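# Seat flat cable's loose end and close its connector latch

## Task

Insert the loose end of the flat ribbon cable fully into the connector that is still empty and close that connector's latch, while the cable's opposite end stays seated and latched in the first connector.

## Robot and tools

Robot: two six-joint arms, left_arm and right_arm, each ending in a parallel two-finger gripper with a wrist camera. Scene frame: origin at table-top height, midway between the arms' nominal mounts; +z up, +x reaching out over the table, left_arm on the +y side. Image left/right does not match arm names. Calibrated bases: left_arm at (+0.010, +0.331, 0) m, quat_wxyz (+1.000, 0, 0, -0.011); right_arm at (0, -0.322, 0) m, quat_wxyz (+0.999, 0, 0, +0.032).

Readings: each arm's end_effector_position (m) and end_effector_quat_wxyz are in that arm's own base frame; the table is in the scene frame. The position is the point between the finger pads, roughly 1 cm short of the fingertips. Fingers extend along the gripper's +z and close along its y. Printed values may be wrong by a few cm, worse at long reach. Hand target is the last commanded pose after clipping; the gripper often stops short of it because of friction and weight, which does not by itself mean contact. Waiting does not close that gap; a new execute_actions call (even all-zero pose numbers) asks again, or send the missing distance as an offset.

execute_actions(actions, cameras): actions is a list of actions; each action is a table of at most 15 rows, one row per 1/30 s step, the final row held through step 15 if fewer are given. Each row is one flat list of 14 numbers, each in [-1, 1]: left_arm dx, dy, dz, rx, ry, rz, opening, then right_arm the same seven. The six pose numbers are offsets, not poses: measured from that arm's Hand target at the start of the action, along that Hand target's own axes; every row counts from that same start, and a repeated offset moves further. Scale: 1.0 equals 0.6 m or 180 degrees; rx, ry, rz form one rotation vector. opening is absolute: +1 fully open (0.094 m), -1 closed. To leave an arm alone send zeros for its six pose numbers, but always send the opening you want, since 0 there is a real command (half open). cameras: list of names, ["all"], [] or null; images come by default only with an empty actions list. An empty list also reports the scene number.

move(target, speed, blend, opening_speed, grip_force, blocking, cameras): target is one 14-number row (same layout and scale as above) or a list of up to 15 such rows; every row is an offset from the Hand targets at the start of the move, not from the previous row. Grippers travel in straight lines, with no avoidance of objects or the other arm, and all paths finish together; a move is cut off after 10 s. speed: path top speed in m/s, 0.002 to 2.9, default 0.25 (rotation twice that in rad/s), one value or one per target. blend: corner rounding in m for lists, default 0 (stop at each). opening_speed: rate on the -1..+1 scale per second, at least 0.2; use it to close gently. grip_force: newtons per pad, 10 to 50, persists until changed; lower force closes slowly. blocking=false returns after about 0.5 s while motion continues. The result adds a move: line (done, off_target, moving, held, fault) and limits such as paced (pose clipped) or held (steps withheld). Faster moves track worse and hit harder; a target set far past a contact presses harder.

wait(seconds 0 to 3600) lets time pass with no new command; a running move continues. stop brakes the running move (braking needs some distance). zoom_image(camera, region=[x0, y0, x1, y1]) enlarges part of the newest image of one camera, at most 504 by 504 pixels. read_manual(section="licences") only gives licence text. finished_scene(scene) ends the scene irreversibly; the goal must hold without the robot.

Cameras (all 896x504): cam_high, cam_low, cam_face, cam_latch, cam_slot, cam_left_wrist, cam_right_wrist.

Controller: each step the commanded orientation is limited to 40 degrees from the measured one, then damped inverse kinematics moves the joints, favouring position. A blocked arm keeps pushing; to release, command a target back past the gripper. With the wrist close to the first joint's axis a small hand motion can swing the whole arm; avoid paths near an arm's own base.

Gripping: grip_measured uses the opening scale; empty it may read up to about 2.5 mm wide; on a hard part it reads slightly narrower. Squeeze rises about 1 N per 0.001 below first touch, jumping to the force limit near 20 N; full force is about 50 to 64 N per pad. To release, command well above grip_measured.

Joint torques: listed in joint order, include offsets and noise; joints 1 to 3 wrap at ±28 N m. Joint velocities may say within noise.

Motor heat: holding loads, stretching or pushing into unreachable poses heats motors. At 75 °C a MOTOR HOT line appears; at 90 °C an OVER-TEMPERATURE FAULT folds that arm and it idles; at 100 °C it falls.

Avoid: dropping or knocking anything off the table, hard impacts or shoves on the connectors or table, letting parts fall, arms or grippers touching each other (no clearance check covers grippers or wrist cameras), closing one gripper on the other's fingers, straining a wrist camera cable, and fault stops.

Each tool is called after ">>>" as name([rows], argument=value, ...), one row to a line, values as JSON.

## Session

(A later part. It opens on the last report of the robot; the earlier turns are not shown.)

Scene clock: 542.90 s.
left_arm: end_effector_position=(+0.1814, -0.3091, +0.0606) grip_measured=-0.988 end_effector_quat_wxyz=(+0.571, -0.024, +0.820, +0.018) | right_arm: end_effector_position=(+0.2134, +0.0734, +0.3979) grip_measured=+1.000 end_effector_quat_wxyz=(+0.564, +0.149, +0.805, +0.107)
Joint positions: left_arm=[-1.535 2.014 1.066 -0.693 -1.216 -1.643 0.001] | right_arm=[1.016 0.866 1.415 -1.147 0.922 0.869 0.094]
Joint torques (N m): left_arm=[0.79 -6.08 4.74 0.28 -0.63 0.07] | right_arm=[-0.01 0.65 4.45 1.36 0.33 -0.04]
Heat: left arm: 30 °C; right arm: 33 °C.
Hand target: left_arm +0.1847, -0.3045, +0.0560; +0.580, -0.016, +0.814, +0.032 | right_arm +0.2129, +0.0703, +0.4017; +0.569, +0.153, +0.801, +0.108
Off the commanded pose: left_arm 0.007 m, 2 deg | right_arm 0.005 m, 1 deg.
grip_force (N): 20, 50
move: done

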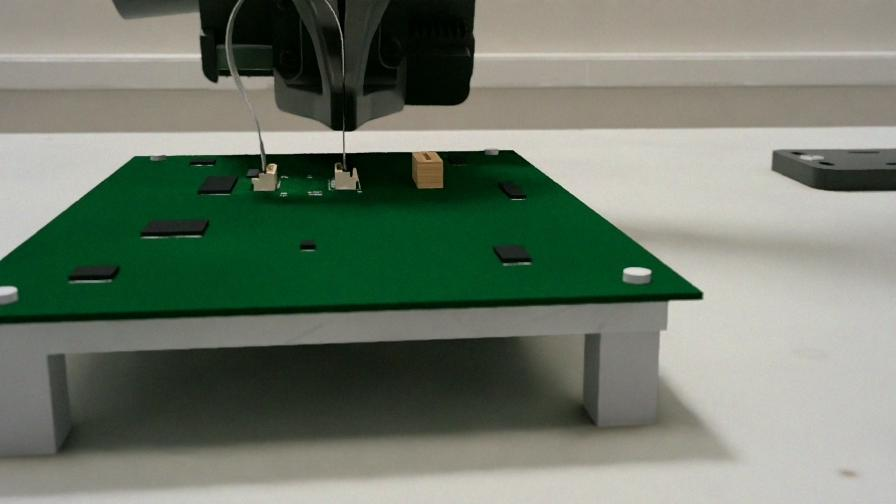

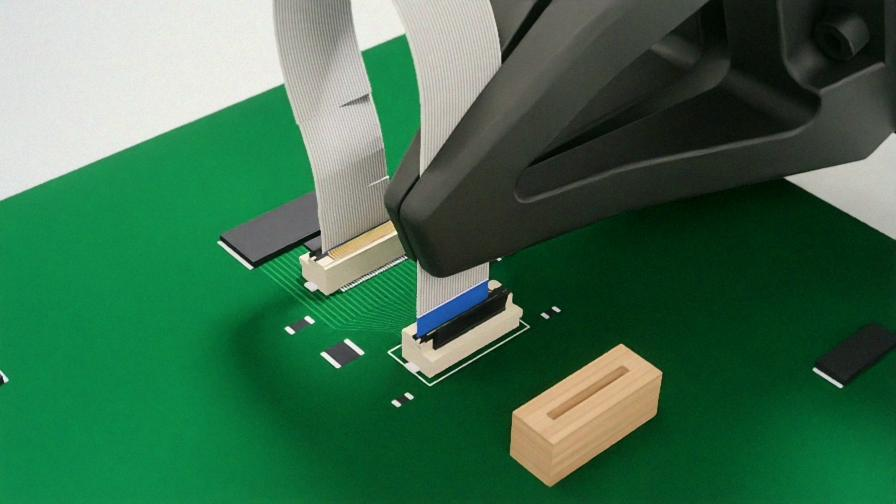

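>>> move(target=[-0.01285, -0.00187, -0.00458, 0.002858, 0.000238, -0.00827, -1.0, 0, 0, 0, 0, 0, 0, 1.0], speed=0.03, cameras=[])

Scene clock: 561.40 s.
left_arm: end_effector_position=(+0.1814, -0.3091, +0.0606) grip_measured=-0.988 end_effector_quat_wxyz=(+0.571, -0.024, +0.820, +0.018) | right_arm: end_effector_position=(+0.2134, +0.0734, +0.3979) grip_measured=+1.000 end_effector_quat_wxyz=(+0.564, +0.149, +0.805, +0.107)
Joint positions: left_arm=[-1.535 2.014 1.066 -0.693 -1.216 -1.643 0.001] | right_arm=[1.016 0.866 1.415 -1.147 0.922 0.869 0.094]
Joint torques (N m): left_arm=[0.65 -7.97 4.59 0.25 -0.65 0.07] | right_arm=[0.01 0.65 4.45 1.36 0.33 -0.04]
Heat: left arm: 30 °C; right arm: 33 °C.
Hand target: left_arm +0.1847, -0.3059, +0.0641; +0.580, -0.024, +0.814, +0.021 | right_arm +0.2129, +0.0703, +0.4017; +0.569, +0.153, +0.801, +0.108
Off the commanded pose: left_arm 0.006 m, 1 deg | right_arm 0.005 m, 1 deg.
grip_force (N): 20, 50
move: done

>>> move(target=[-0.00233, -0.00042, -0.00083, 0.00052, 0.00004, -0.0015, -1.0, 0, 0, 0, 0, 0, 0, 1.0], speed=0.03, cameras=[])

Scene clock: 564.13 s.
left_arm: end_effector_position=(+0.1814, -0.3091, +0.0606) grip_measured=-0.988 end_effector_quat_wxyz=(+0.571, -0.024, +0.820, +0.018) | right_arm: end_effector_position=(+0.2134, +0.0734, +0.3979) grip_measured=+1.000 end_effector_quat_wxyz=(+0.564, +0.149, +0.805, +0.107)
Joint positions: left_arm=[-1.535 2.014 1.066 -0.693 -1.216 -1.643 0.001] | right_arm=[1.016 0.866 1.415 -1.147 0.922 0.869 0.094]
Joint torques (N m): left_arm=[0.64 -8.27 4.79 0.21 -0.66 0.05] | right_arm=[-0.01 0.66 4.45 1.36 0.33 -0.03]
Heat: left arm: 30 °C; right arm: 33 °C.
Hand target: left_arm +0.1847, -0.3062, +0.0656; +0.580, -0.026, +0.814, +0.019 | right_arm +0.2129, +0.0703, +0.4017; +0.569, +0.153, +0.801, +0.108
Off the commanded pose: left_arm 0.007 m, 1 deg | right_arm 0.005 m, 1 deg.
grip_force (N): 20, 50
move: done

>>> move(target=[-0.00233, -0.00042, -0.00083, 0.00052, 0.00004, -0.0015, -1.0, 0, 0, 0, 0, 0, 0, 1.0], speed=0.03, cameras=[])

Scene clock: 565.20 s.
left_arm: end_effector_position=(+0.1814, -0.3091, +0.0606) grip_measured=-0.988 end_effector_quat_wxyz=(+0.571, -0.024, +0.820, +0.018) | right_arm: end_effector_position=(+0.2134, +0.0734, +0.3979) grip_measured=+1.000 end_effector_quat_wxyz=(+0.564, +0.149, +0.805, +0.107)
Joint positions: left_arm=[-1.535 2.014 1.066 -0.693 -1.216 -1.643 0.001] | right_arm=[1.016 0.866 1.415 -1.147 0.922 0.869 0.094]
Joint torques (N m): left_arm=[0.76 -8.84 4.74 0.23 -0.67 0.06] | right_arm=[0.02 0.65 4.45 1.36 0.33 -0.03]
Heat: left arm: 30 °C; right arm: 33 °C.
Hand target: left_arm +0.1847, -0.3064, +0.0671; +0.580, -0.027, +0.814, +0.017 | right_arm +0.2129, +0.0703, +0.4017; +0.569, +0.153, +0.801, +0.108
Off the commanded pose: left_arm 0.008 m, 1 deg | right_arm 0.005 m, 1 deg.
grip_force (N): 20, 50
move: done

>>> move(target=[-0.00233, -0.00042, -0.00083, 0.00052, 0.00004, -0.0015, -1.0, 0, 0, 0, 0, 0, 0, 1.0], speed=0.03, cameras=[])

Scene clock: 566.70 s.
left_arm: end_effector_position=(+0.1814, -0.3091, +0.0606) grip_measured=-0.988 end_effector_quat_wxyz=(+0.571, -0.024, +0.820, +0.018) | right_arm: end_effector_position=(+0.2134, +0.0734, +0.3979) grip_measured=+1.000 end_effector_quat_wxyz=(+0.564, +0.149, +0.805, +0.107)
Joint positions: left_arm=[-1.535 2.014 1.066 -0.693 -1.216 -1.643 0.001] | right_arm=[1.016 0.866 1.415 -1.147 0.922 0.869 0.094]
Joint torques (N m): left_arm=[0.69 -9.07 4.64 0.25 -0.65 0.02] | right_arm=[0.01 0.65 4.45 1.36 0.33 -0.04]
Heat: left arm: 30 °C; right arm: 33 °C.
Hand target: left_arm +0.1847, -0.3067, +0.0686; +0.580, -0.029, +0.814, +0.015 | right_arm +0.2129, +0.0703, +0.4017; +0.569, +0.153, +0.801, +0.108
Off the commanded pose: left_arm 0.009 m, 1 deg | right_arm 0.005 m, 1 deg.
grip_force (N): 20, 50
move: done

>>> move(target=[-0.0028, -0.0005, -0.001, 0.00062, 0.00005, -0.0018, -1.0, 0, 0, 0, 0, 0, 0, 1.0], speed=0.03, cameras=[])

Scene clock: 568.10 s.
left_arm: end_effector_position=(+0.1814, -0.3091, +0.0606) grip_measured=-0.988 end_effector_quat_wxyz=(+0.571, -0.024, +0.820, +0.018) | right_arm: end_effector_position=(+0.2134, +0.0734, +0.3979) grip_measured=+1.000 end_effector_quat_wxyz=(+0.564, +0.149, +0.805, +0.107)
Joint positions: left_arm=[-1.535 2.014 1.066 -0.693 -1.216 -1.643 0.001] | right_arm=[1.016 0.866 1.415 -1.147 0.922 0.869 0.094]
Joint torques (N m): left_arm=[0.77 -9.51 4.67 0.27 -0.66 0.05] | right_arm=[-0.01 0.65 4.45 1.36 0.33 -0.03]
Heat: left arm: 30 °C; right arm: 33 °C.
Hand target: left_arm +0.1847, -0.3070, +0.0704; +0.580, -0.030, +0.814, +0.012 | right_arm +0.2129, +0.0703, +0.4017; +0.569, +0.153, +0.801, +0.108
Off the commanded pose: left_arm 0.010 m, 2 deg | right_arm 0.005 m, 1 deg.
grip_force (N): 20, 50
move: done

>>> move(target=[-0.0037, -0.0007, -0.0013, 0.00083, 0.00006, -0.0024, -1.0, 0, 0, 0, 0, 0, 0, 1.0], speed=0.03, cameras=[])

Scene clock: 570.00 s.
left_arm: end_effector_position=(+0.1814, -0.3091, +0.0606) grip_measured=-0.988 end_effector_quat_wxyz=(+0.571, -0.024, +0.820, +0.018) | right_arm: end_effector_position=(+0.2134, +0.0734, +0.3979) grip_measured=+1.000 end_effector_quat_wxyz=(+0.564, +0.149, +0.805, +0.107)
Joint positions: left_arm=[-1.535 2.014 1.066 -0.693 -1.216 -1.643 0.001] | right_arm=[1.016 0.866 1.415 -1.147 0.922 0.869 0.094]
Joint torques (N m): left_arm=[0.69 -10.09 4.66 0.28 -0.65 0.03] | right_arm=[-0.02 0.65 4.46 1.36 0.33 -0.04]
Heat: left arm: 30 °C; right arm: 33 °C.
Hand target: left_arm +0.1847, -0.3073, +0.0727; +0.580, -0.033, +0.814, +0.009 | right_arm +0.2129, +0.0703, +0.4017; +0.569, +0.153, +0.801, +0.108
Off the commanded pose: left_arm 0.013 m, 2 deg | right_arm 0.005 m, 1 deg.
grip_force (N): 20, 50
move: off_target (left_arm)

>>> move(target=[-0.0037, -0.0007, -0.0013, 0.00083, 0.00006, -0.0024, -1.0, 0, 0, 0, 0, 0, 0, 1.0], speed=0.03, cameras=[])

Scene clock: 573.10 s.
left_arm: end_effector_position=(+0.1814, -0.3093, +0.0617) grip_measured=-0.988 end_effector_quat_wxyz=(+0.571, -0.025, +0.820, +0.017) | right_arm: end_effector_position=(+0.2134, +0.0734, +0.3979) grip_measured=+1.000 end_effector_quat_wxyz=(+0.564, +0.149, +0.805, +0.107)
Joint positions: left_arm=[-1.535 2.011 1.066 -0.693 -1.216 -1.643 0.001] | right_arm=[1.016 0.866 1.415 -1.147 0.922 0.869 0.094]
Joint torques (N m): left_arm=[0.55 -10.39 4.63 0.3 -0.66 0.05] | right_arm=[0.02 0.65 4.45 1.36 0.34 -0.04]
Heat: left arm: 30 °C; right arm: 33 °C.
Hand target: left_arm +0.1847, -0.3077, +0.0750; +0.580, -0.035, +0.814, +0.006 | right_arm +0.2129, +0.0703, +0.4017; +0.569, +0.153, +0.801, +0.108
Off the commanded pose: left_arm 0.014 m, 2 deg | right_arm 0.005 m, 1 deg.
grip_force (N): 20, 50
move: off_target (left_arm)

>>> move(target=[-0.00233, -0.00042, -0.00083, 0.00052, 0.00004, -0.0015, -1.0, 0, 0, 0, 0, 0, 0, 1.0], speed=0.03, cameras=["cam_latch", "cam_slot"])

>>> zoom_image(camera="cam_slot", region=[405, 310, 445, 350])

>>> zoom_image(camera="cam_slot", region=[475, 270, 515, 310])

>>> zoom_image(camera="cam_latch", region=[332, 152, 362, 182])

Scene clock: 576.00 s.
left_arm: end_effector_position=(+0.1814, -0.3093, +0.0617) grip_measured=-0.988 end_effector_quat_wxyz=(+0.571, -0.025, +0.820, +0.017) | right_arm: end_effector_position=(+0.2134, +0.0734, +0.3979) grip_measured=+1.000 end_effector_quat_wxyz=(+0.564, +0.149, +0.805, +0.107)
Joint positions: left_arm=[-1.535 2.011 1.066 -0.693 -1.216 -1.643 0.001] | right_arm=[1.016 0.866 1.415 -1.147 0.922 0.869 0.094]
Joint torques (N m): left_arm=[0.75 -10.85 4.62 0.25 -0.65 0] | right_arm=[0.01 0.65 4.46 1.35 0.33 -0.03]
Heat: left arm: 30 °C; right arm: 33 °C.
Hand target: left_arm +0.1847, -0.3079, +0.0765; +0.580, -0.036, +0.814, +0.004 | right_arm +0.2129, +0.0703, +0.4017; +0.569, +0.153, +0.801, +0.108
Off the commanded pose: left_arm 0.015 m, 2 deg | right_arm 0.005 m, 1 deg.
grip_force (N): 20, 50
move: off_target (left_arm)

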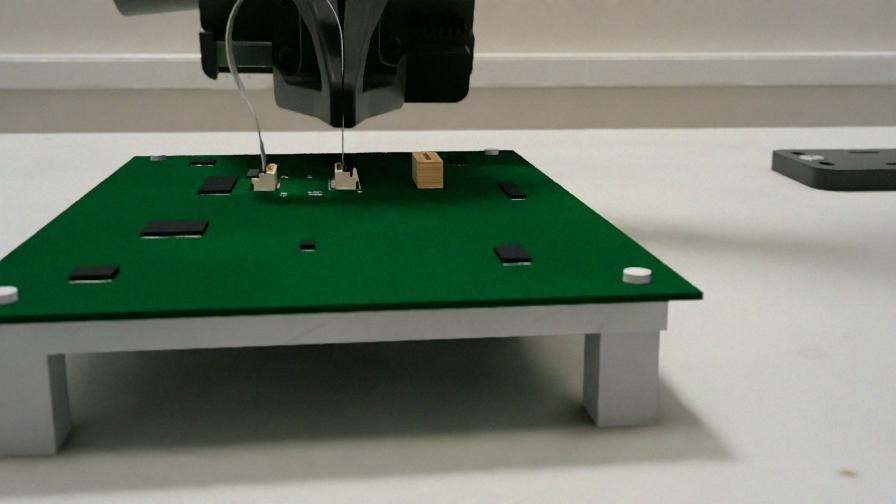

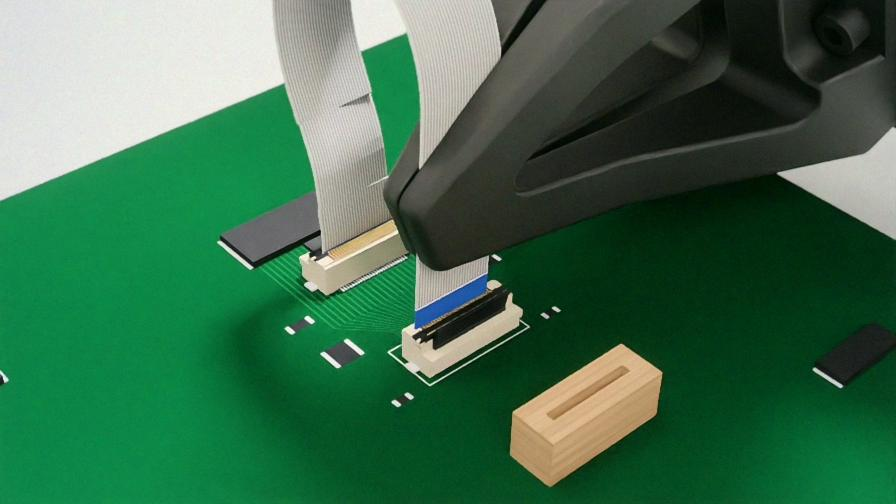

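Scaled by 12.600 from the camera's image (finer frame: 1280x720).

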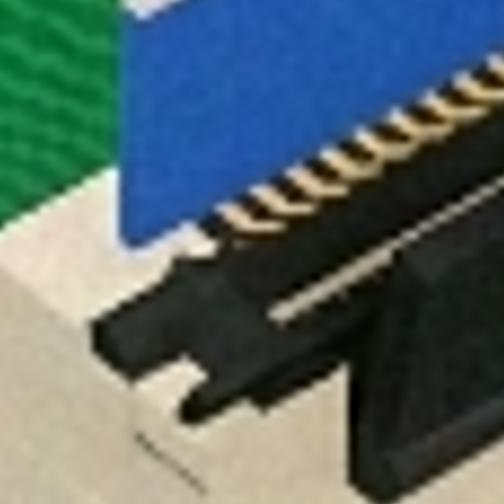

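Scaled by 12.600 from the camera's image (finer frame: 1280x720).

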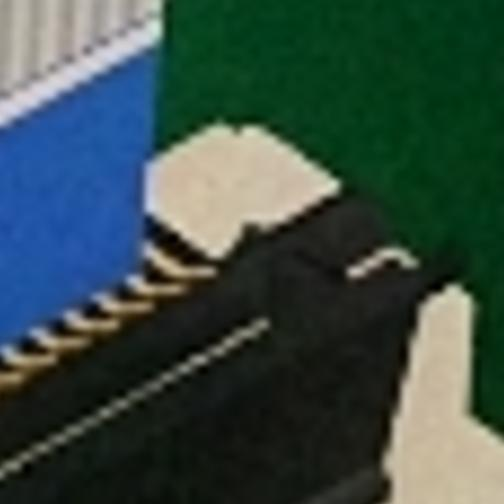

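Scaled by 16.800 from the camera's image (finer frame: 1280x720).

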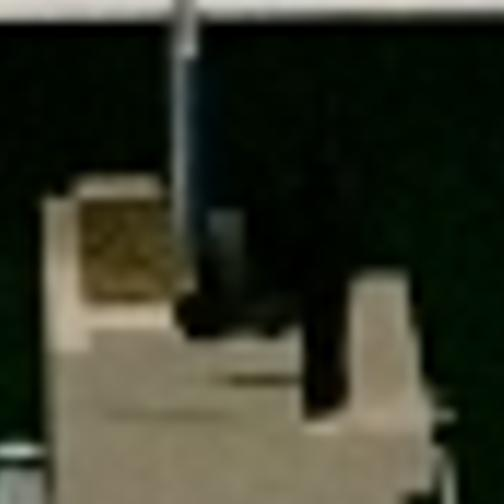

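>>> move(target=[-0.00046, -0.00118, -0.00231, 0.001456, 0.006488, -0.00421, -1.0, 0, 0, 0, 0, 0, 0, 1.0], speed=0.03, cameras=[])

Scene clock: 586.73 s.
left_arm: end_effector_position=(+0.1804, -0.3103, +0.0651) grip_measured=-0.988 end_effector_quat_wxyz=(+0.565, -0.032, +0.825, +0.009) | right_arm: end_effector_position=(+0.2134, +0.0734, +0.3979) grip_measured=+1.000 end_effector_quat_wxyz=(+0.564, +0.149, +0.805, +0.107)
Joint positions: left_arm=[-1.535 1.99 1.066 -0.693 -1.2 -1.643 0.001] | right_arm=[1.016 0.866 1.415 -1.147 0.922 0.869 0.094]
Joint torques (N m): left_arm=[0.75 -10.43 4.71 0.32 -0.59 0.04] | right_arm=[-0.01 0.65 4.45 1.36 0.33 -0.03]
Heat: left arm: 31 °C; right arm: 33 °C.
Hand target: left_arm +0.1835, -0.3087, +0.0772; +0.572, -0.040, +0.819, -0.002 | right_arm +0.2129, +0.0703, +0.4017; +0.569, +0.153, +0.801, +0.108
Off the commanded pose: left_arm 0.013 m, 2 deg | right_arm 0.005 m, 1 deg.
grip_force (N): 20, 50
move: off_target (left_arm)

>>> execute_actions(actions=[], cameras=["cam_latch", "cam_slot"])

>>> zoom_image(camera="cam_slot", region=[405, 290, 445, 330])

>>> zoom_image(camera="cam_slot", region=[475, 250, 515, 290])

>>> zoom_image(camera="cam_latch", region=[332, 142, 362, 172])

Scene clock: 589.30 s.
left_arm: end_effector_position=(+0.1804, -0.3103, +0.0650) grip_measured=-0.988 end_effector_quat_wxyz=(+0.565, -0.032, +0.825, +0.009) | right_arm: end_effector_position=(+0.2134, +0.0734, +0.3979) grip_measured=+1.000 end_effector_quat_wxyz=(+0.564, +0.149, +0.805, +0.107)
Joint positions: left_arm=[-1.535 1.99 1.066 -0.693 -1.2 -1.643 0.001] | right_arm=[1.016 0.866 1.415 -1.147 0.922 0.869 0.094]
Joint velocities: within noise
Joint torques (N m): left_arm=[0.72 -10.28 4.62 0.33 -0.65 0.1] | right_arm=[-0.01 0.65 4.45 1.36 0.34 -0.04]
Heat: left arm: 32 °C; right arm: 33 °C.
Hand target: left_arm +0.1835, -0.3087, +0.0772; +0.572, -0.040, +0.819, -0.002 | right_arm +0.2129, +0.0703, +0.4017; +0.569, +0.153, +0.801, +0.108
Tool commands: left_gripper/opening=-1.0 right_gripper/opening=+1.0
Off the commanded pose: left_arm 0.013 m, 2 deg | right_arm 0.005 m, 1 deg.
grip_force (N): 20, 50
Images, in order (width x height): cam_latch 896x504, cam_slot 896x504.

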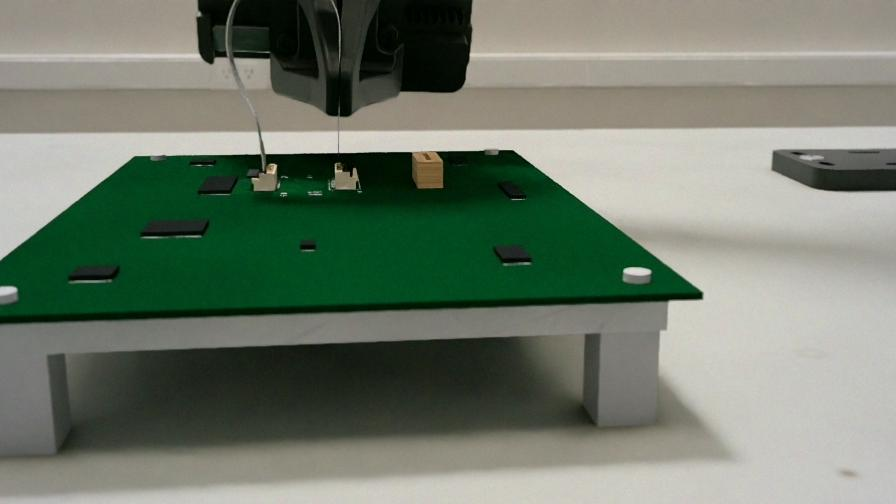

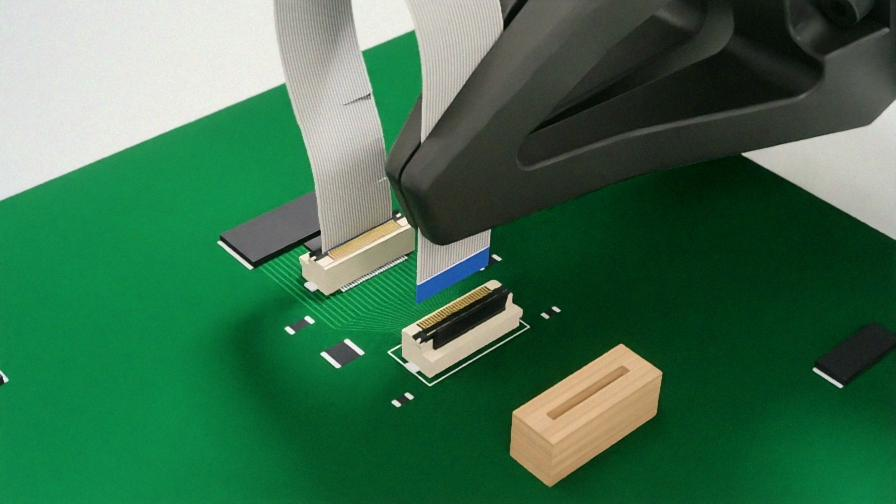

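Scaled by 12.600 from the camera's image (finer frame: 1280x720).

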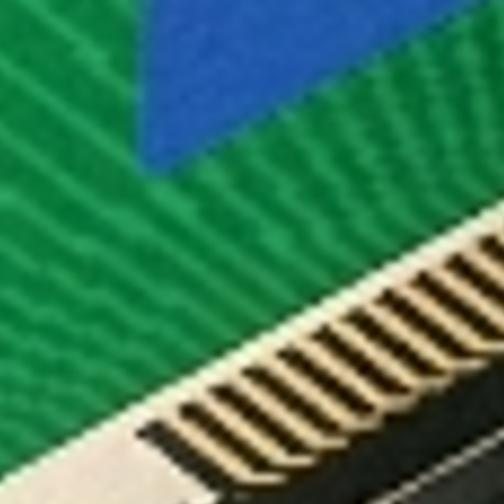

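Scaled by 12.600 from the camera's image (finer frame: 1280x720).

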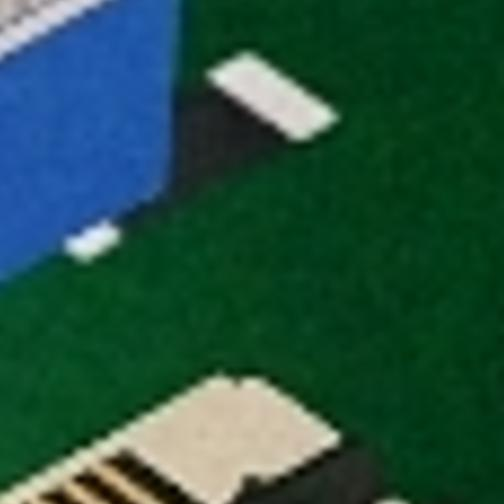

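Scaled by 16.800 from the camera's image (finer frame: 1280x720).

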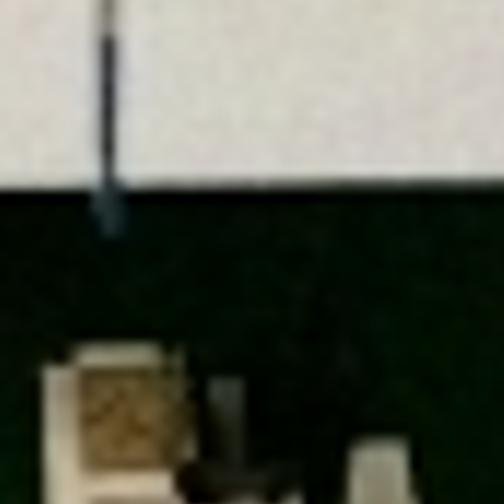

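>>> execute_actions(actions=[], cameras=["cam_latch", "cam_slot"])

Scene clock: 596.30 s.
left_arm: end_effector_position=(+0.1804, -0.3103, +0.0650) grip_measured=-0.988 end_effector_quat_wxyz=(+0.565, -0.032, +0.825, +0.009) | right_arm: end_effector_position=(+0.2134, +0.0734, +0.3979) grip_measured=+1.000 end_effector_quat_wxyz=(+0.564, +0.149, +0.805, +0.107)
Joint positions: left_arm=[-1.535 1.99 1.066 -0.693 -1.2 -1.643 0.001] | right_arm=[1.016 0.866 1.415 -1.147 0.922 0.869 0.094]
Joint velocities: within noise
Joint torques (N m): left_arm=[0.66 -10.24 4.77 0.33 -0.63 0.07] | right_arm=[-0.01 0.64 4.46 1.36 0.33 -0.04]
Heat: left arm: 33 °C; right arm: 33 °C.
Hand target: left_arm +0.1835, -0.3087, +0.0772; +0.572, -0.040, +0.819, -0.002 | right_arm +0.2129, +0.0703, +0.4017; +0.569, +0.153, +0.801, +0.108
Tool commands: left_gripper/opening=-1.0 right_gripper/opening=+1.0
Off the commanded pose: left_arm 0.013 m, 2 deg | right_arm 0.005 m, 1 deg.
grip_force (N): 20, 50
Images, in order (width x height): cam_latch 896x504, cam_slot 896x504.

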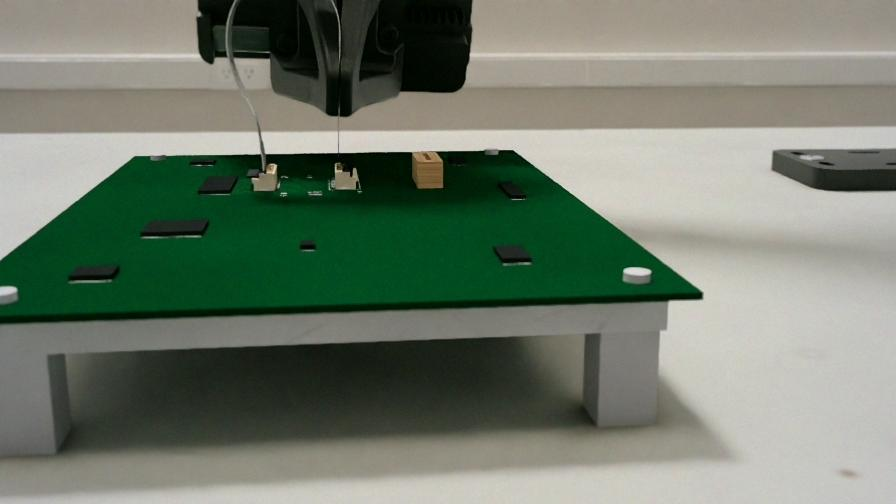

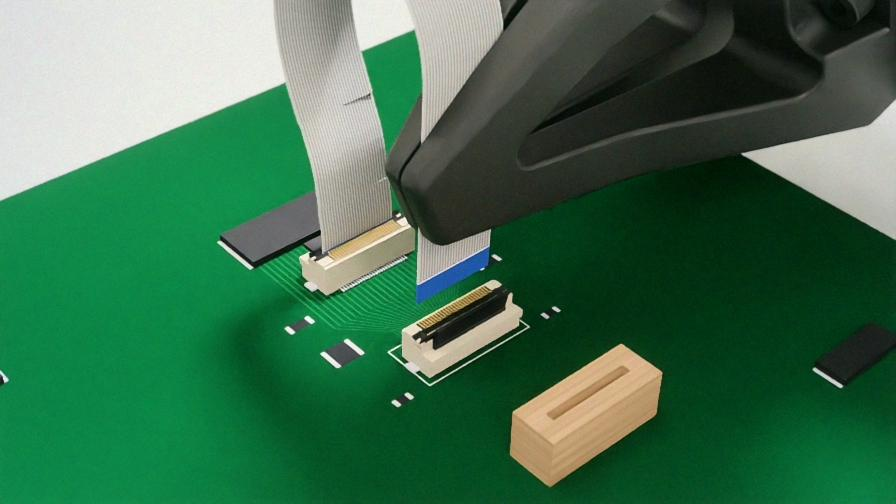

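>>> zoom_image(camera="cam_slot", region=[395, 255, 525, 385])

>>> zoom_image(camera="cam_latch", region=[325, 140, 375, 195])

Scaled by 3.877 from the camera's image (finer frame: 1280x720).

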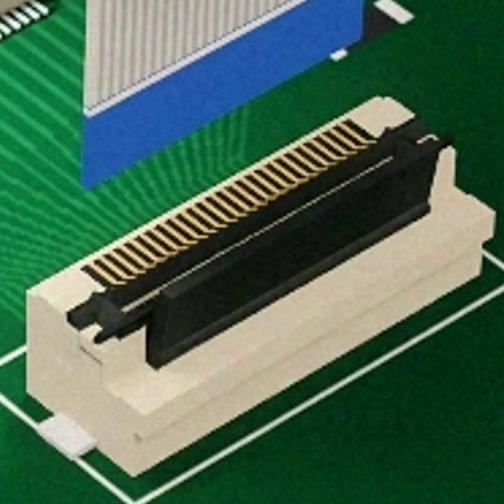

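Scaled by 9.164 from the camera's image (finer frame: 1280x720).

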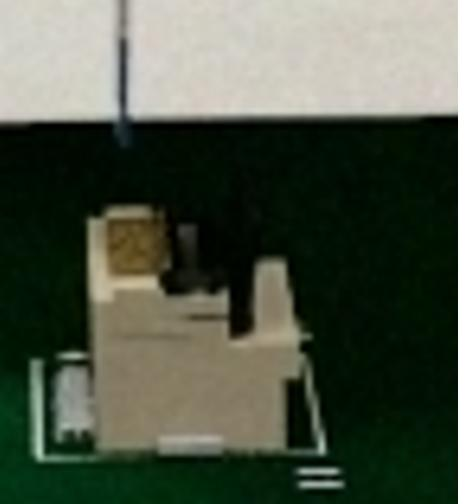

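>>> execute_actions([
  [[0.00456,0.00109,0.00174,-0.00109,-0.00009,0.00298,-1.0,0,0,0,0,0,0,1.0]],
  [[0.00456,0.00109,0.00174,-0.00109,-0.00009,0.00298,-1.0,0,0,0,0,0,0,1.0]],
  [[0.00456,0.00109,0.00174,-0.00109,-0.00009,0.00298,-1.0,0,0,0,0,0,0,1.0]],
  [[0.00456,0.00109,0.00174,-0.00109,-0.00009,0.00298,-1.0,0,0,0,0,0,0,1.0]],
  [[0.00456,0.00109,0.00174,-0.00109,-0.00009,0.00298,-1.0,0,0,0,0,0,0,1.0]],
], cameras=[])

Scene clock: 608.70 s.
left_arm: end_effector_position=(+0.1804, -0.3103, +0.0650) grip_measured=-0.988 end_effector_quat_wxyz=(+0.565, -0.032, +0.825, +0.009) | right_arm: end_effector_position=(+0.2134, +0.0734, +0.3979) grip_measured=+1.000 end_effector_quat_wxyz=(+0.564, +0.149, +0.805, +0.107)
Joint positions: left_arm=[-1.535 1.99 1.066 -0.692 -1.2 -1.643 0.001] | right_arm=[1.016 0.866 1.415 -1.147 0.922 0.869 0.094]
Joint torques (N m): left_arm=[0.57 -6.69 4.44 0.3 -0.62 0.09] | right_arm=[0.01 0.65 4.46 1.36 0.33 -0.03]
Heat: left arm: 34 °C; right arm: 33 °C.
Hand target: left_arm +0.1835, -0.3058, +0.0625; +0.572, -0.026, +0.819, +0.018 | right_arm +0.2129, +0.0703, +0.4017; +0.569, +0.153, +0.801, +0.108
Off the commanded pose: left_arm 0.006 m, 2 deg | right_arm 0.005 m, 1 deg.
grip_force (N): 20, 50

>>> execute_actions([
  [[-0.00013,0.0018,0.00007,-0.00087,-0.00007,0.00239,-1.0,0,0,0,0,0,0,1.0]],
  [[0.00365,0.00087,0.00139,-0.00088,-0.00007,0.00238,-1.0,0,0,0,0,0,0,1.0]],
], cameras=["cam_latch", "cam_slot"])

>>> zoom_image(camera="cam_latch", region=[325, 140, 375, 195])

Scene clock: 613.30 s.
left_arm: end_effector_position=(+0.1804, -0.3103, +0.0650) grip_measured=-0.988 end_effector_quat_wxyz=(+0.565, -0.031, +0.825, +0.009) | right_arm: end_effector_position=(+0.2134, +0.0734, +0.3979) grip_measured=+1.000 end_effector_quat_wxyz=(+0.564, +0.149, +0.805, +0.107)
Joint positions: left_arm=[-1.535 1.99 1.066 -0.692 -1.2 -1.641 0.001] | right_arm=[1.016 0.866 1.415 -1.147 0.922 0.869 0.094]
Joint torques (N m): left_arm=[0.77 -6.23 4.41 0.26 -0.63 0.08] | right_arm=[0.01 0.66 4.45 1.36 0.33 -0.04]
Heat: left arm: 34 °C; right arm: 33 °C.
Hand target: left_arm +0.1835, -0.3042, +0.0602; +0.572, -0.022, +0.819, +0.025 | right_arm +0.2129, +0.0703, +0.4017; +0.569, +0.153, +0.801, +0.108
Off the commanded pose: left_arm 0.008 m, 2 deg | right_arm 0.005 m, 1 deg.
grip_force (N): 20, 50

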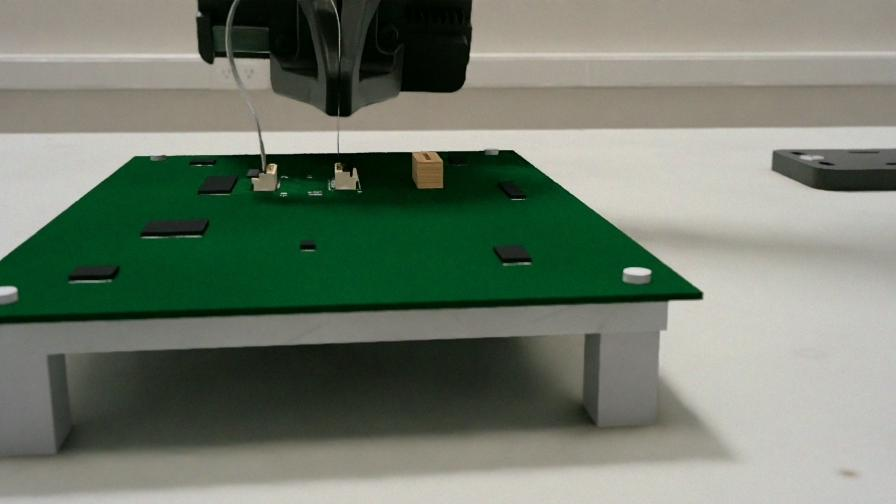

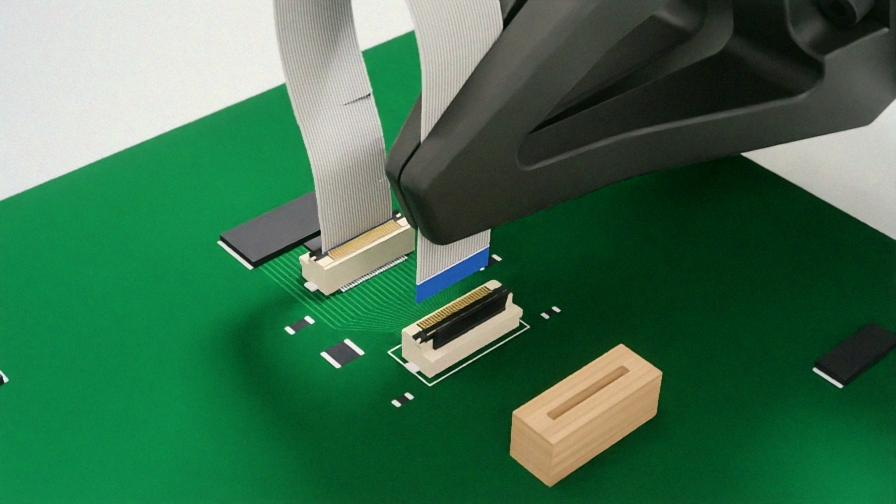

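Scaled by 9.164 from the camera's image (finer frame: 1280x720).

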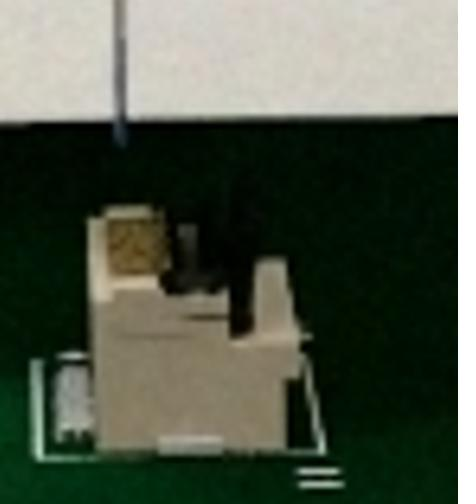

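>>> execute_actions([
  [[-0.0001,0.00135,0.00005,-0.00065,-0.00005,0.00179,-1.0,0,0,0,0,0,0,1.0]],
], cameras=["cam_latch"])

>>> zoom_image(camera="cam_latch", region=[325, 140, 375, 195])

Scene clock: 614.87 s.
left_arm: end_effector_position=(+0.1804, -0.3103, +0.0650) grip_measured=-0.988 end_effector_quat_wxyz=(+0.565, -0.031, +0.825, +0.009) | right_arm: end_effector_position=(+0.2134, +0.0734, +0.3979) grip_measured=+1.000 end_effector_quat_wxyz=(+0.564, +0.149, +0.805, +0.107)
Joint positions: left_arm=[-1.535 1.99 1.066 -0.692 -1.2 -1.64 0.001] | right_arm=[1.016 0.866 1.415 -1.147 0.922 0.869 0.094]
Joint torques (N m): left_arm=[0.59 -6.32 4.38 0.2 -0.64 0.1] | right_arm=[0.01 0.64 4.45 1.36 0.33 -0.04]
Heat: left arm: 34 °C; right arm: 33 °C.
Hand target: left_arm +0.1835, -0.3034, +0.0603; +0.572, -0.020, +0.819, +0.027 | right_arm +0.2129, +0.0703, +0.4017; +0.569, +0.153, +0.801, +0.108
Off the commanded pose: left_arm 0.009 m, 3 deg | right_arm 0.005 m, 1 deg.
grip_force (N): 20, 50

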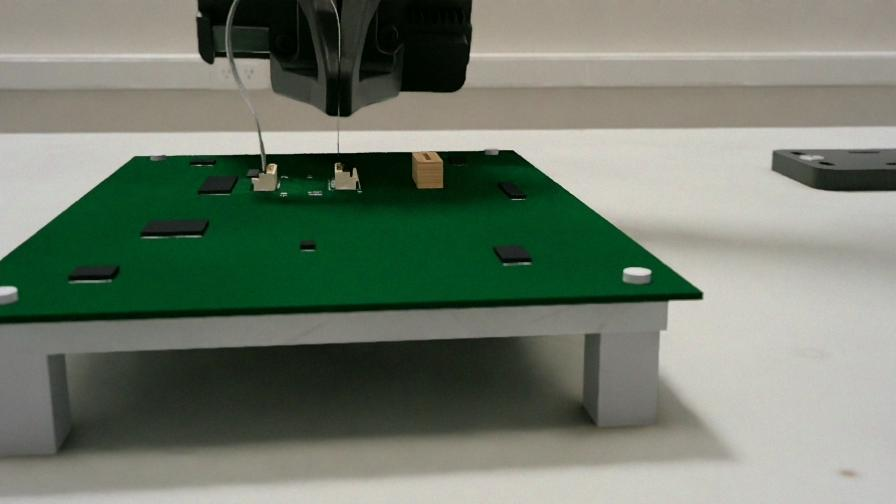

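Scaled by 9.164 from the camera's image (finer frame: 1280x720).

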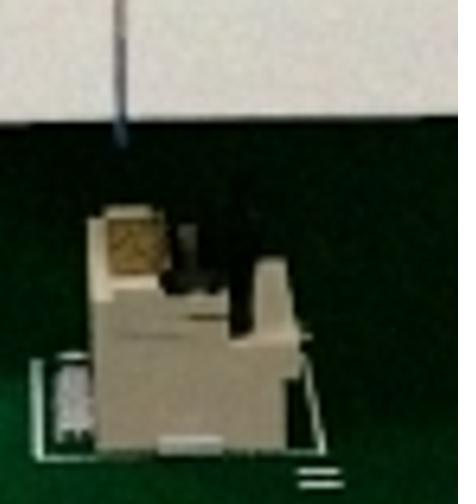

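>>> execute_actions([
  [[-0.0001,0.00135,0.00005,-0.00065,-0.00005,0.00179,-1.0,0,0,0,0,0,0,1.0]],
], cameras=["cam_latch"])

>>> zoom_image(camera="cam_latch", region=[325, 140, 375, 195])

Scene clock: 617.00 s.
left_arm: end_effector_position=(+0.1804, -0.3103, +0.0650) grip_measured=-0.988 end_effector_quat_wxyz=(+0.565, -0.030, +0.825, +0.010) | right_arm: end_effector_position=(+0.2134, +0.0734, +0.3979) grip_measured=+1.000 end_effector_quat_wxyz=(+0.564, +0.149, +0.805, +0.107)
Joint positions: left_arm=[-1.535 1.99 1.066 -0.692 -1.2 -1.639 0.001] | right_arm=[1.016 0.866 1.415 -1.147 0.922 0.869 0.094]
Joint torques (N m): left_arm=[0.8 -6.39 4.3 0.16 -0.65 0.08] | right_arm=[-0.01 0.66 4.45 1.36 0.33 -0.04]
Heat: left arm: 34 °C; right arm: 33 °C.
Hand target: left_arm +0.1835, -0.3025, +0.0603; +0.572, -0.018, +0.819, +0.030 | right_arm +0.2129, +0.0703, +0.4017; +0.569, +0.153, +0.801, +0.108
Off the commanded pose: left_arm 0.010 m, 3 deg | right_arm 0.005 m, 1 deg.
grip_force (N): 20, 50

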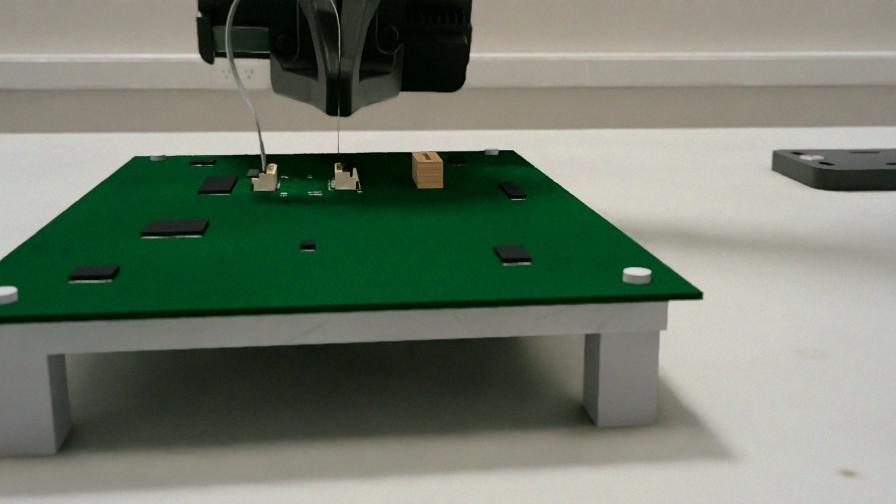

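Scaled by 9.164 from the camera's image (finer frame: 1280x720).

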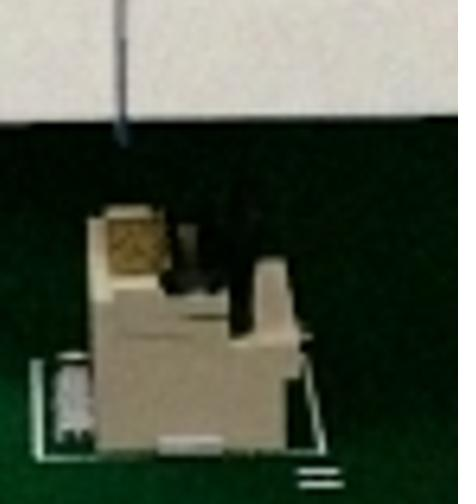

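>>> execute_actions([
  [[-0.0001,0.00135,0.00005,-0.00065,-0.00005,0.00179,-1.0,0,0,0,0,0,0,1.0]],
], cameras=["cam_latch"])

>>> zoom_image(camera="cam_latch", region=[325, 140, 375, 195])

Scene clock: 619.87 s.
left_arm: end_effector_position=(+0.1804, -0.3103, +0.0650) grip_measured=-0.988 end_effector_quat_wxyz=(+0.565, -0.030, +0.825, +0.010) | right_arm: end_effector_position=(+0.2134, +0.0734, +0.3979) grip_measured=+1.000 end_effector_quat_wxyz=(+0.564, +0.149, +0.805, +0.107)
Joint positions: left_arm=[-1.535 1.99 1.066 -0.692 -1.2 -1.638 0.001] | right_arm=[1.016 0.866 1.415 -1.147 0.922 0.869 0.094]
Joint torques (N m): left_arm=[0.7 -6.37 4.21 0.14 -0.63 0.06] | right_arm=[0.01 0.66 4.45 1.36 0.34 -0.03]
Heat: left arm: 34 °C; right arm: 33 °C.
Hand target: left_arm +0.1835, -0.3017, +0.0604; +0.572, -0.016, +0.819, +0.032 | right_arm +0.2129, +0.0703, +0.4017; +0.569, +0.153, +0.801, +0.108
Off the commanded pose: left_arm 0.010 m, 3 deg | right_arm 0.005 m, 1 deg.
grip_force (N): 20, 50

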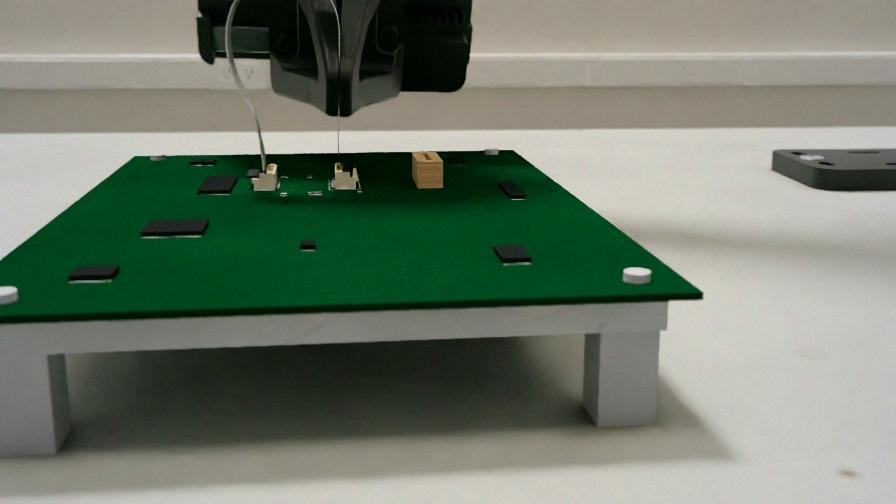

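Scaled by 9.164 from the camera's image (finer frame: 1280x720).

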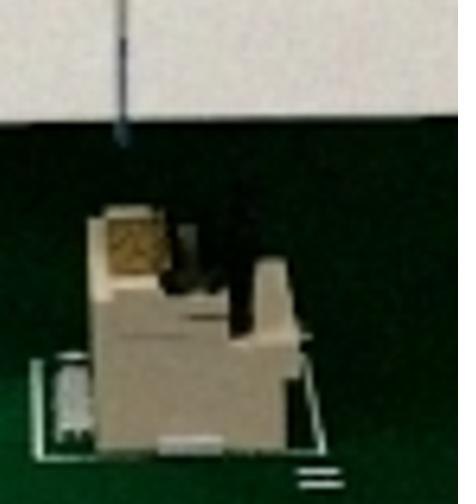

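>>> execute_actions([
  [[0.00274,0.00066,0.00104,-0.00066,-0.00005,0.00179,-1.0,0,0,0,0,0,0,1.0]],
], cameras=[])

Scene clock: 624.50 s.
left_arm: end_effector_position=(+0.1804, -0.3103, +0.0650) grip_measured=-0.988 end_effector_quat_wxyz=(+0.565, -0.030, +0.825, +0.010) | right_arm: end_effector_position=(+0.2134, +0.0734, +0.3979) grip_measured=+1.000 end_effector_quat_wxyz=(+0.564, +0.149, +0.805, +0.107)
Joint positions: left_arm=[-1.535 1.99 1.066 -0.692 -1.2 -1.638 0.001] | right_arm=[1.016 0.866 1.415 -1.147 0.922 0.869 0.094]
Joint torques (N m): left_arm=[0.81 -6.15 4.25 0.13 -0.64 0.08] | right_arm=[0.01 0.65 4.48 1.36 0.33 -0.04]
Heat: left arm: 34 °C; right arm: 33 °C.
Hand target: left_arm +0.1835, -0.3013, +0.0587; +0.572, -0.014, +0.819, +0.035 | right_arm +0.2129, +0.0703, +0.4017; +0.569, +0.153, +0.801, +0.108
Off the commanded pose: left_arm 0.011 m, 3 deg | right_arm 0.005 m, 1 deg.
grip_force (N): 20, 50

>>> execute_actions([
  [[0.00228,0.00055,0.00087,-0.00055,-0.00004,0.00149,-1.0,0,0,0,0,0,0,1.0]],
], cameras=[])

Scene clock: 626.17 s.
left_arm: end_effector_position=(+0.1804, -0.3099, +0.0628) grip_measured=-0.988 end_effector_quat_wxyz=(+0.564, -0.028, +0.825, +0.013) | right_arm: end_effector_position=(+0.2134, +0.0734, +0.3979) grip_measured=+1.000 end_effector_quat_wxyz=(+0.564, +0.149, +0.805, +0.107)
Joint positions: left_arm=[-1.535 1.997 1.066 -0.692 -1.199 -1.638 0.001] | right_arm=[1.016 0.866 1.415 -1.147 0.922 0.869 0.094]
Joint torques (N m): left_arm=[0.84 -6.27 4.16 0.15 -0.65 0.11] | right_arm=[-0.01 0.68 4.45 1.35 0.33 -0.03]
Heat: left arm: 33 °C; right arm: 33 °C.
Hand target: left_arm +0.1835, -0.3009, +0.0572; +0.572, -0.013, +0.819, +0.037 | right_arm +0.2129, +0.0703, +0.4017; +0.569, +0.153, +0.801, +0.108
Off the commanded pose: left_arm 0.011 m, 3 deg | right_arm 0.005 m, 1 deg.
grip_force (N): 20, 50

>>> wait(seconds=0.1, cameras=["cam_latch", "cam_slot"])

>>> zoom_image(camera="cam_latch", region=[325, 145, 365, 185])

>>> zoom_image(camera="cam_slot", region=[395, 265, 515, 385])

Scene clock: 627.30 s.
left_arm: end_effector_position=(+0.1804, -0.3099, +0.0628) grip_measured=-0.988 end_effector_quat_wxyz=(+0.564, -0.028, +0.825, +0.013) | right_arm: end_effector_position=(+0.2134, +0.0734, +0.3979) grip_measured=+1.000 end_effector_quat_wxyz=(+0.564, +0.149, +0.805, +0.107)
Joint positions: left_arm=[-1.535 1.997 1.066 -0.692 -1.199 -1.638 0.001] | right_arm=[1.016 0.866 1.415 -1.147 0.922 0.869 0.094]
Joint torques (N m): left_arm=[0.75 -6.27 4.07 0.13 -0.65 0.04] | right_arm=[-0.01 0.65 4.46 1.36 0.33 -0.04]
Heat: left arm: 33 °C; right arm: 33 °C.
Hand target: left_arm +0.1835, -0.3009, +0.0572; +0.572, -0.013, +0.819, +0.037 | right_arm +0.2129, +0.0703, +0.4017; +0.569, +0.153, +0.801, +0.108
Tool commands: left_gripper/opening=-1.0 right_gripper/opening=+1.0
Off the commanded pose: left_arm 0.011 m, 3 deg | right_arm 0.005 m, 1 deg.
grip_force (N): 20, 50
wait: 0.10 s; at rest from the start

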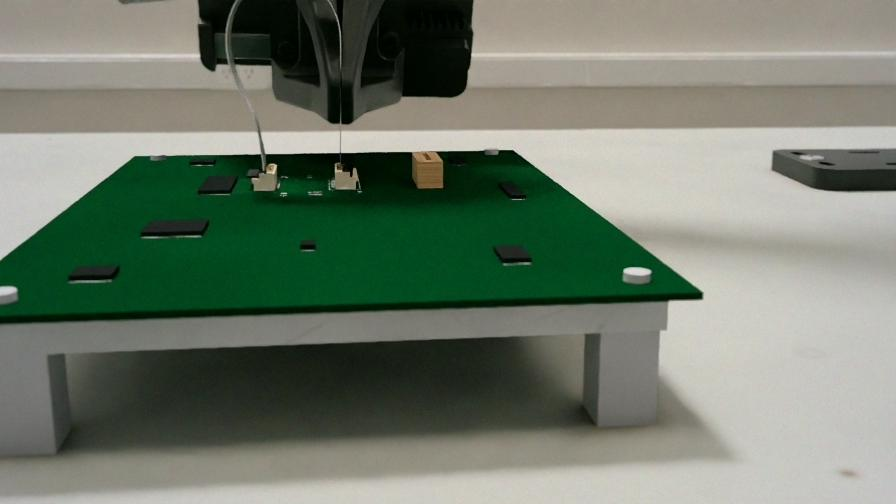

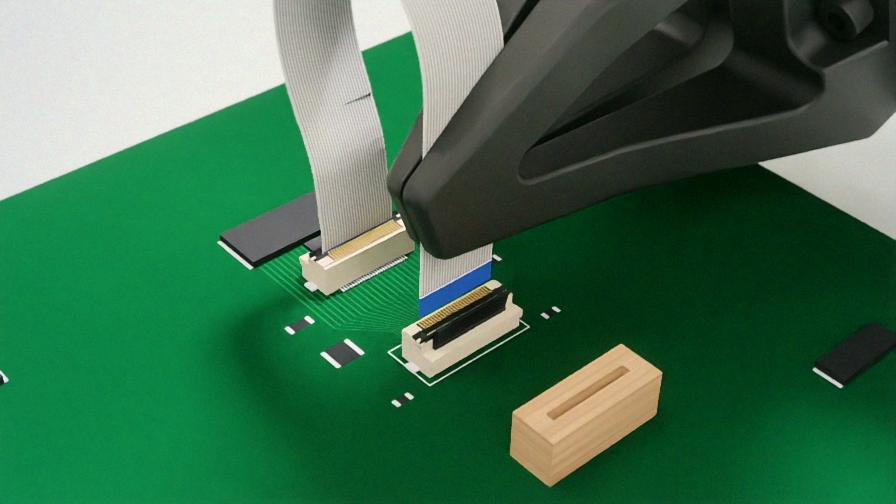

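Scaled by 12.600 from the camera's image (finer frame: 1280x720).

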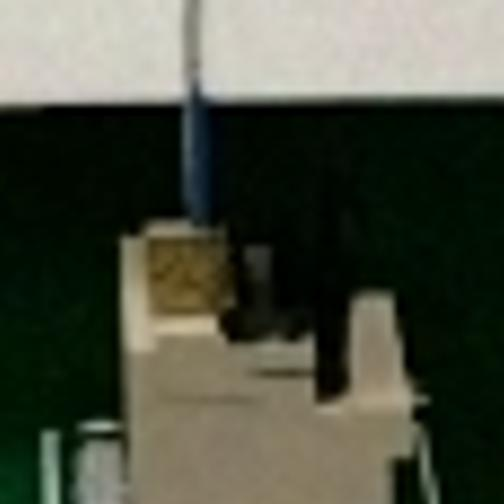

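Scaled by 4.200 from the camera's image (finer frame: 1280x720).

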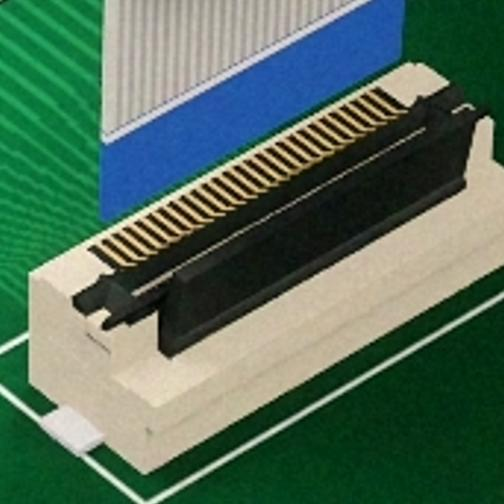

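>>> execute_actions([
  [[-0.00004,0.00135,0.00008,-0.00066,-0.00005,0.00179,-1.0,0,0,0,0,0,0,1.0]],
], cameras=["cam_latch"])

>>> zoom_image(camera="cam_latch", region=[325, 145, 365, 185])

Scene clock: 632.70 s.
left_arm: end_effector_position=(+0.1803, -0.3098, +0.0628) grip_measured=-0.988 end_effector_quat_wxyz=(+0.564, -0.027, +0.825, +0.014) | right_arm: end_effector_position=(+0.2134, +0.0734, +0.3979) grip_measured=+1.000 end_effector_quat_wxyz=(+0.564, +0.149, +0.805, +0.107)
Joint positions: left_arm=[-1.535 1.997 1.066 -0.693 -1.199 -1.637 0.001] | right_arm=[1.016 0.866 1.415 -1.147 0.922 0.869 0.094]
Joint torques (N m): left_arm=[0.69 -6.28 4.15 0.09 -0.65 0.11] | right_arm=[-0.01 0.65 4.45 1.36 0.33 -0.03]
Heat: left arm: 33 °C; right arm: 33 °C.
Hand target: left_arm +0.1835, -0.3001, +0.0572; +0.572, -0.011, +0.819, +0.039 | right_arm +0.2129, +0.0703, +0.4017; +0.569, +0.153, +0.801, +0.108
Off the commanded pose: left_arm 0.012 m, 4 deg | right_arm 0.005 m, 1 deg.
grip_force (N): 20, 50

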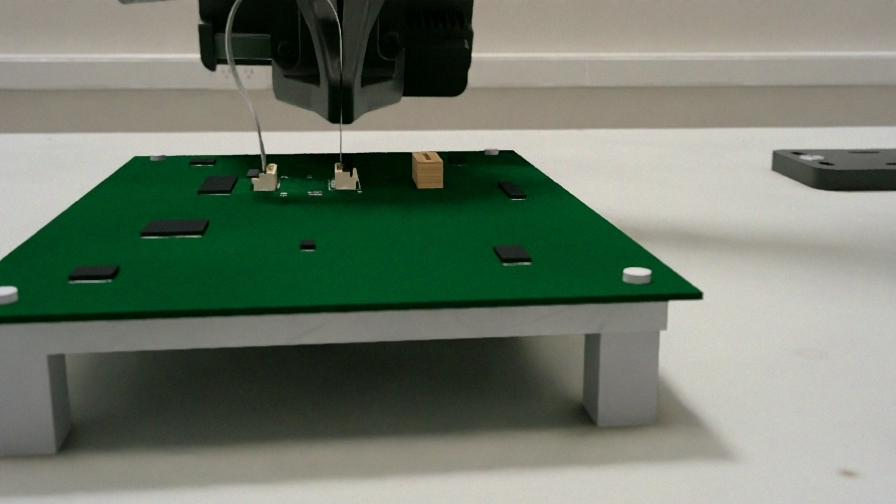

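Scaled by 12.600 from the camera's image (finer frame: 1280x720).

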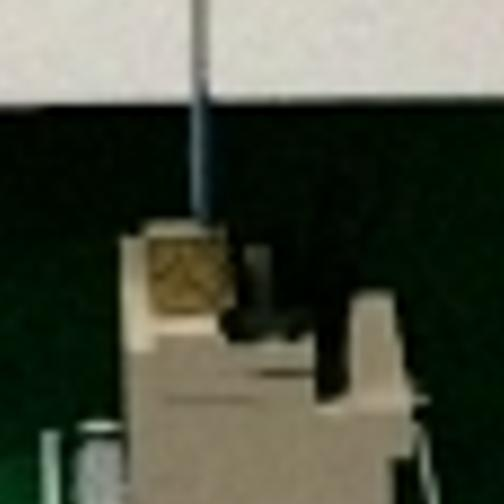

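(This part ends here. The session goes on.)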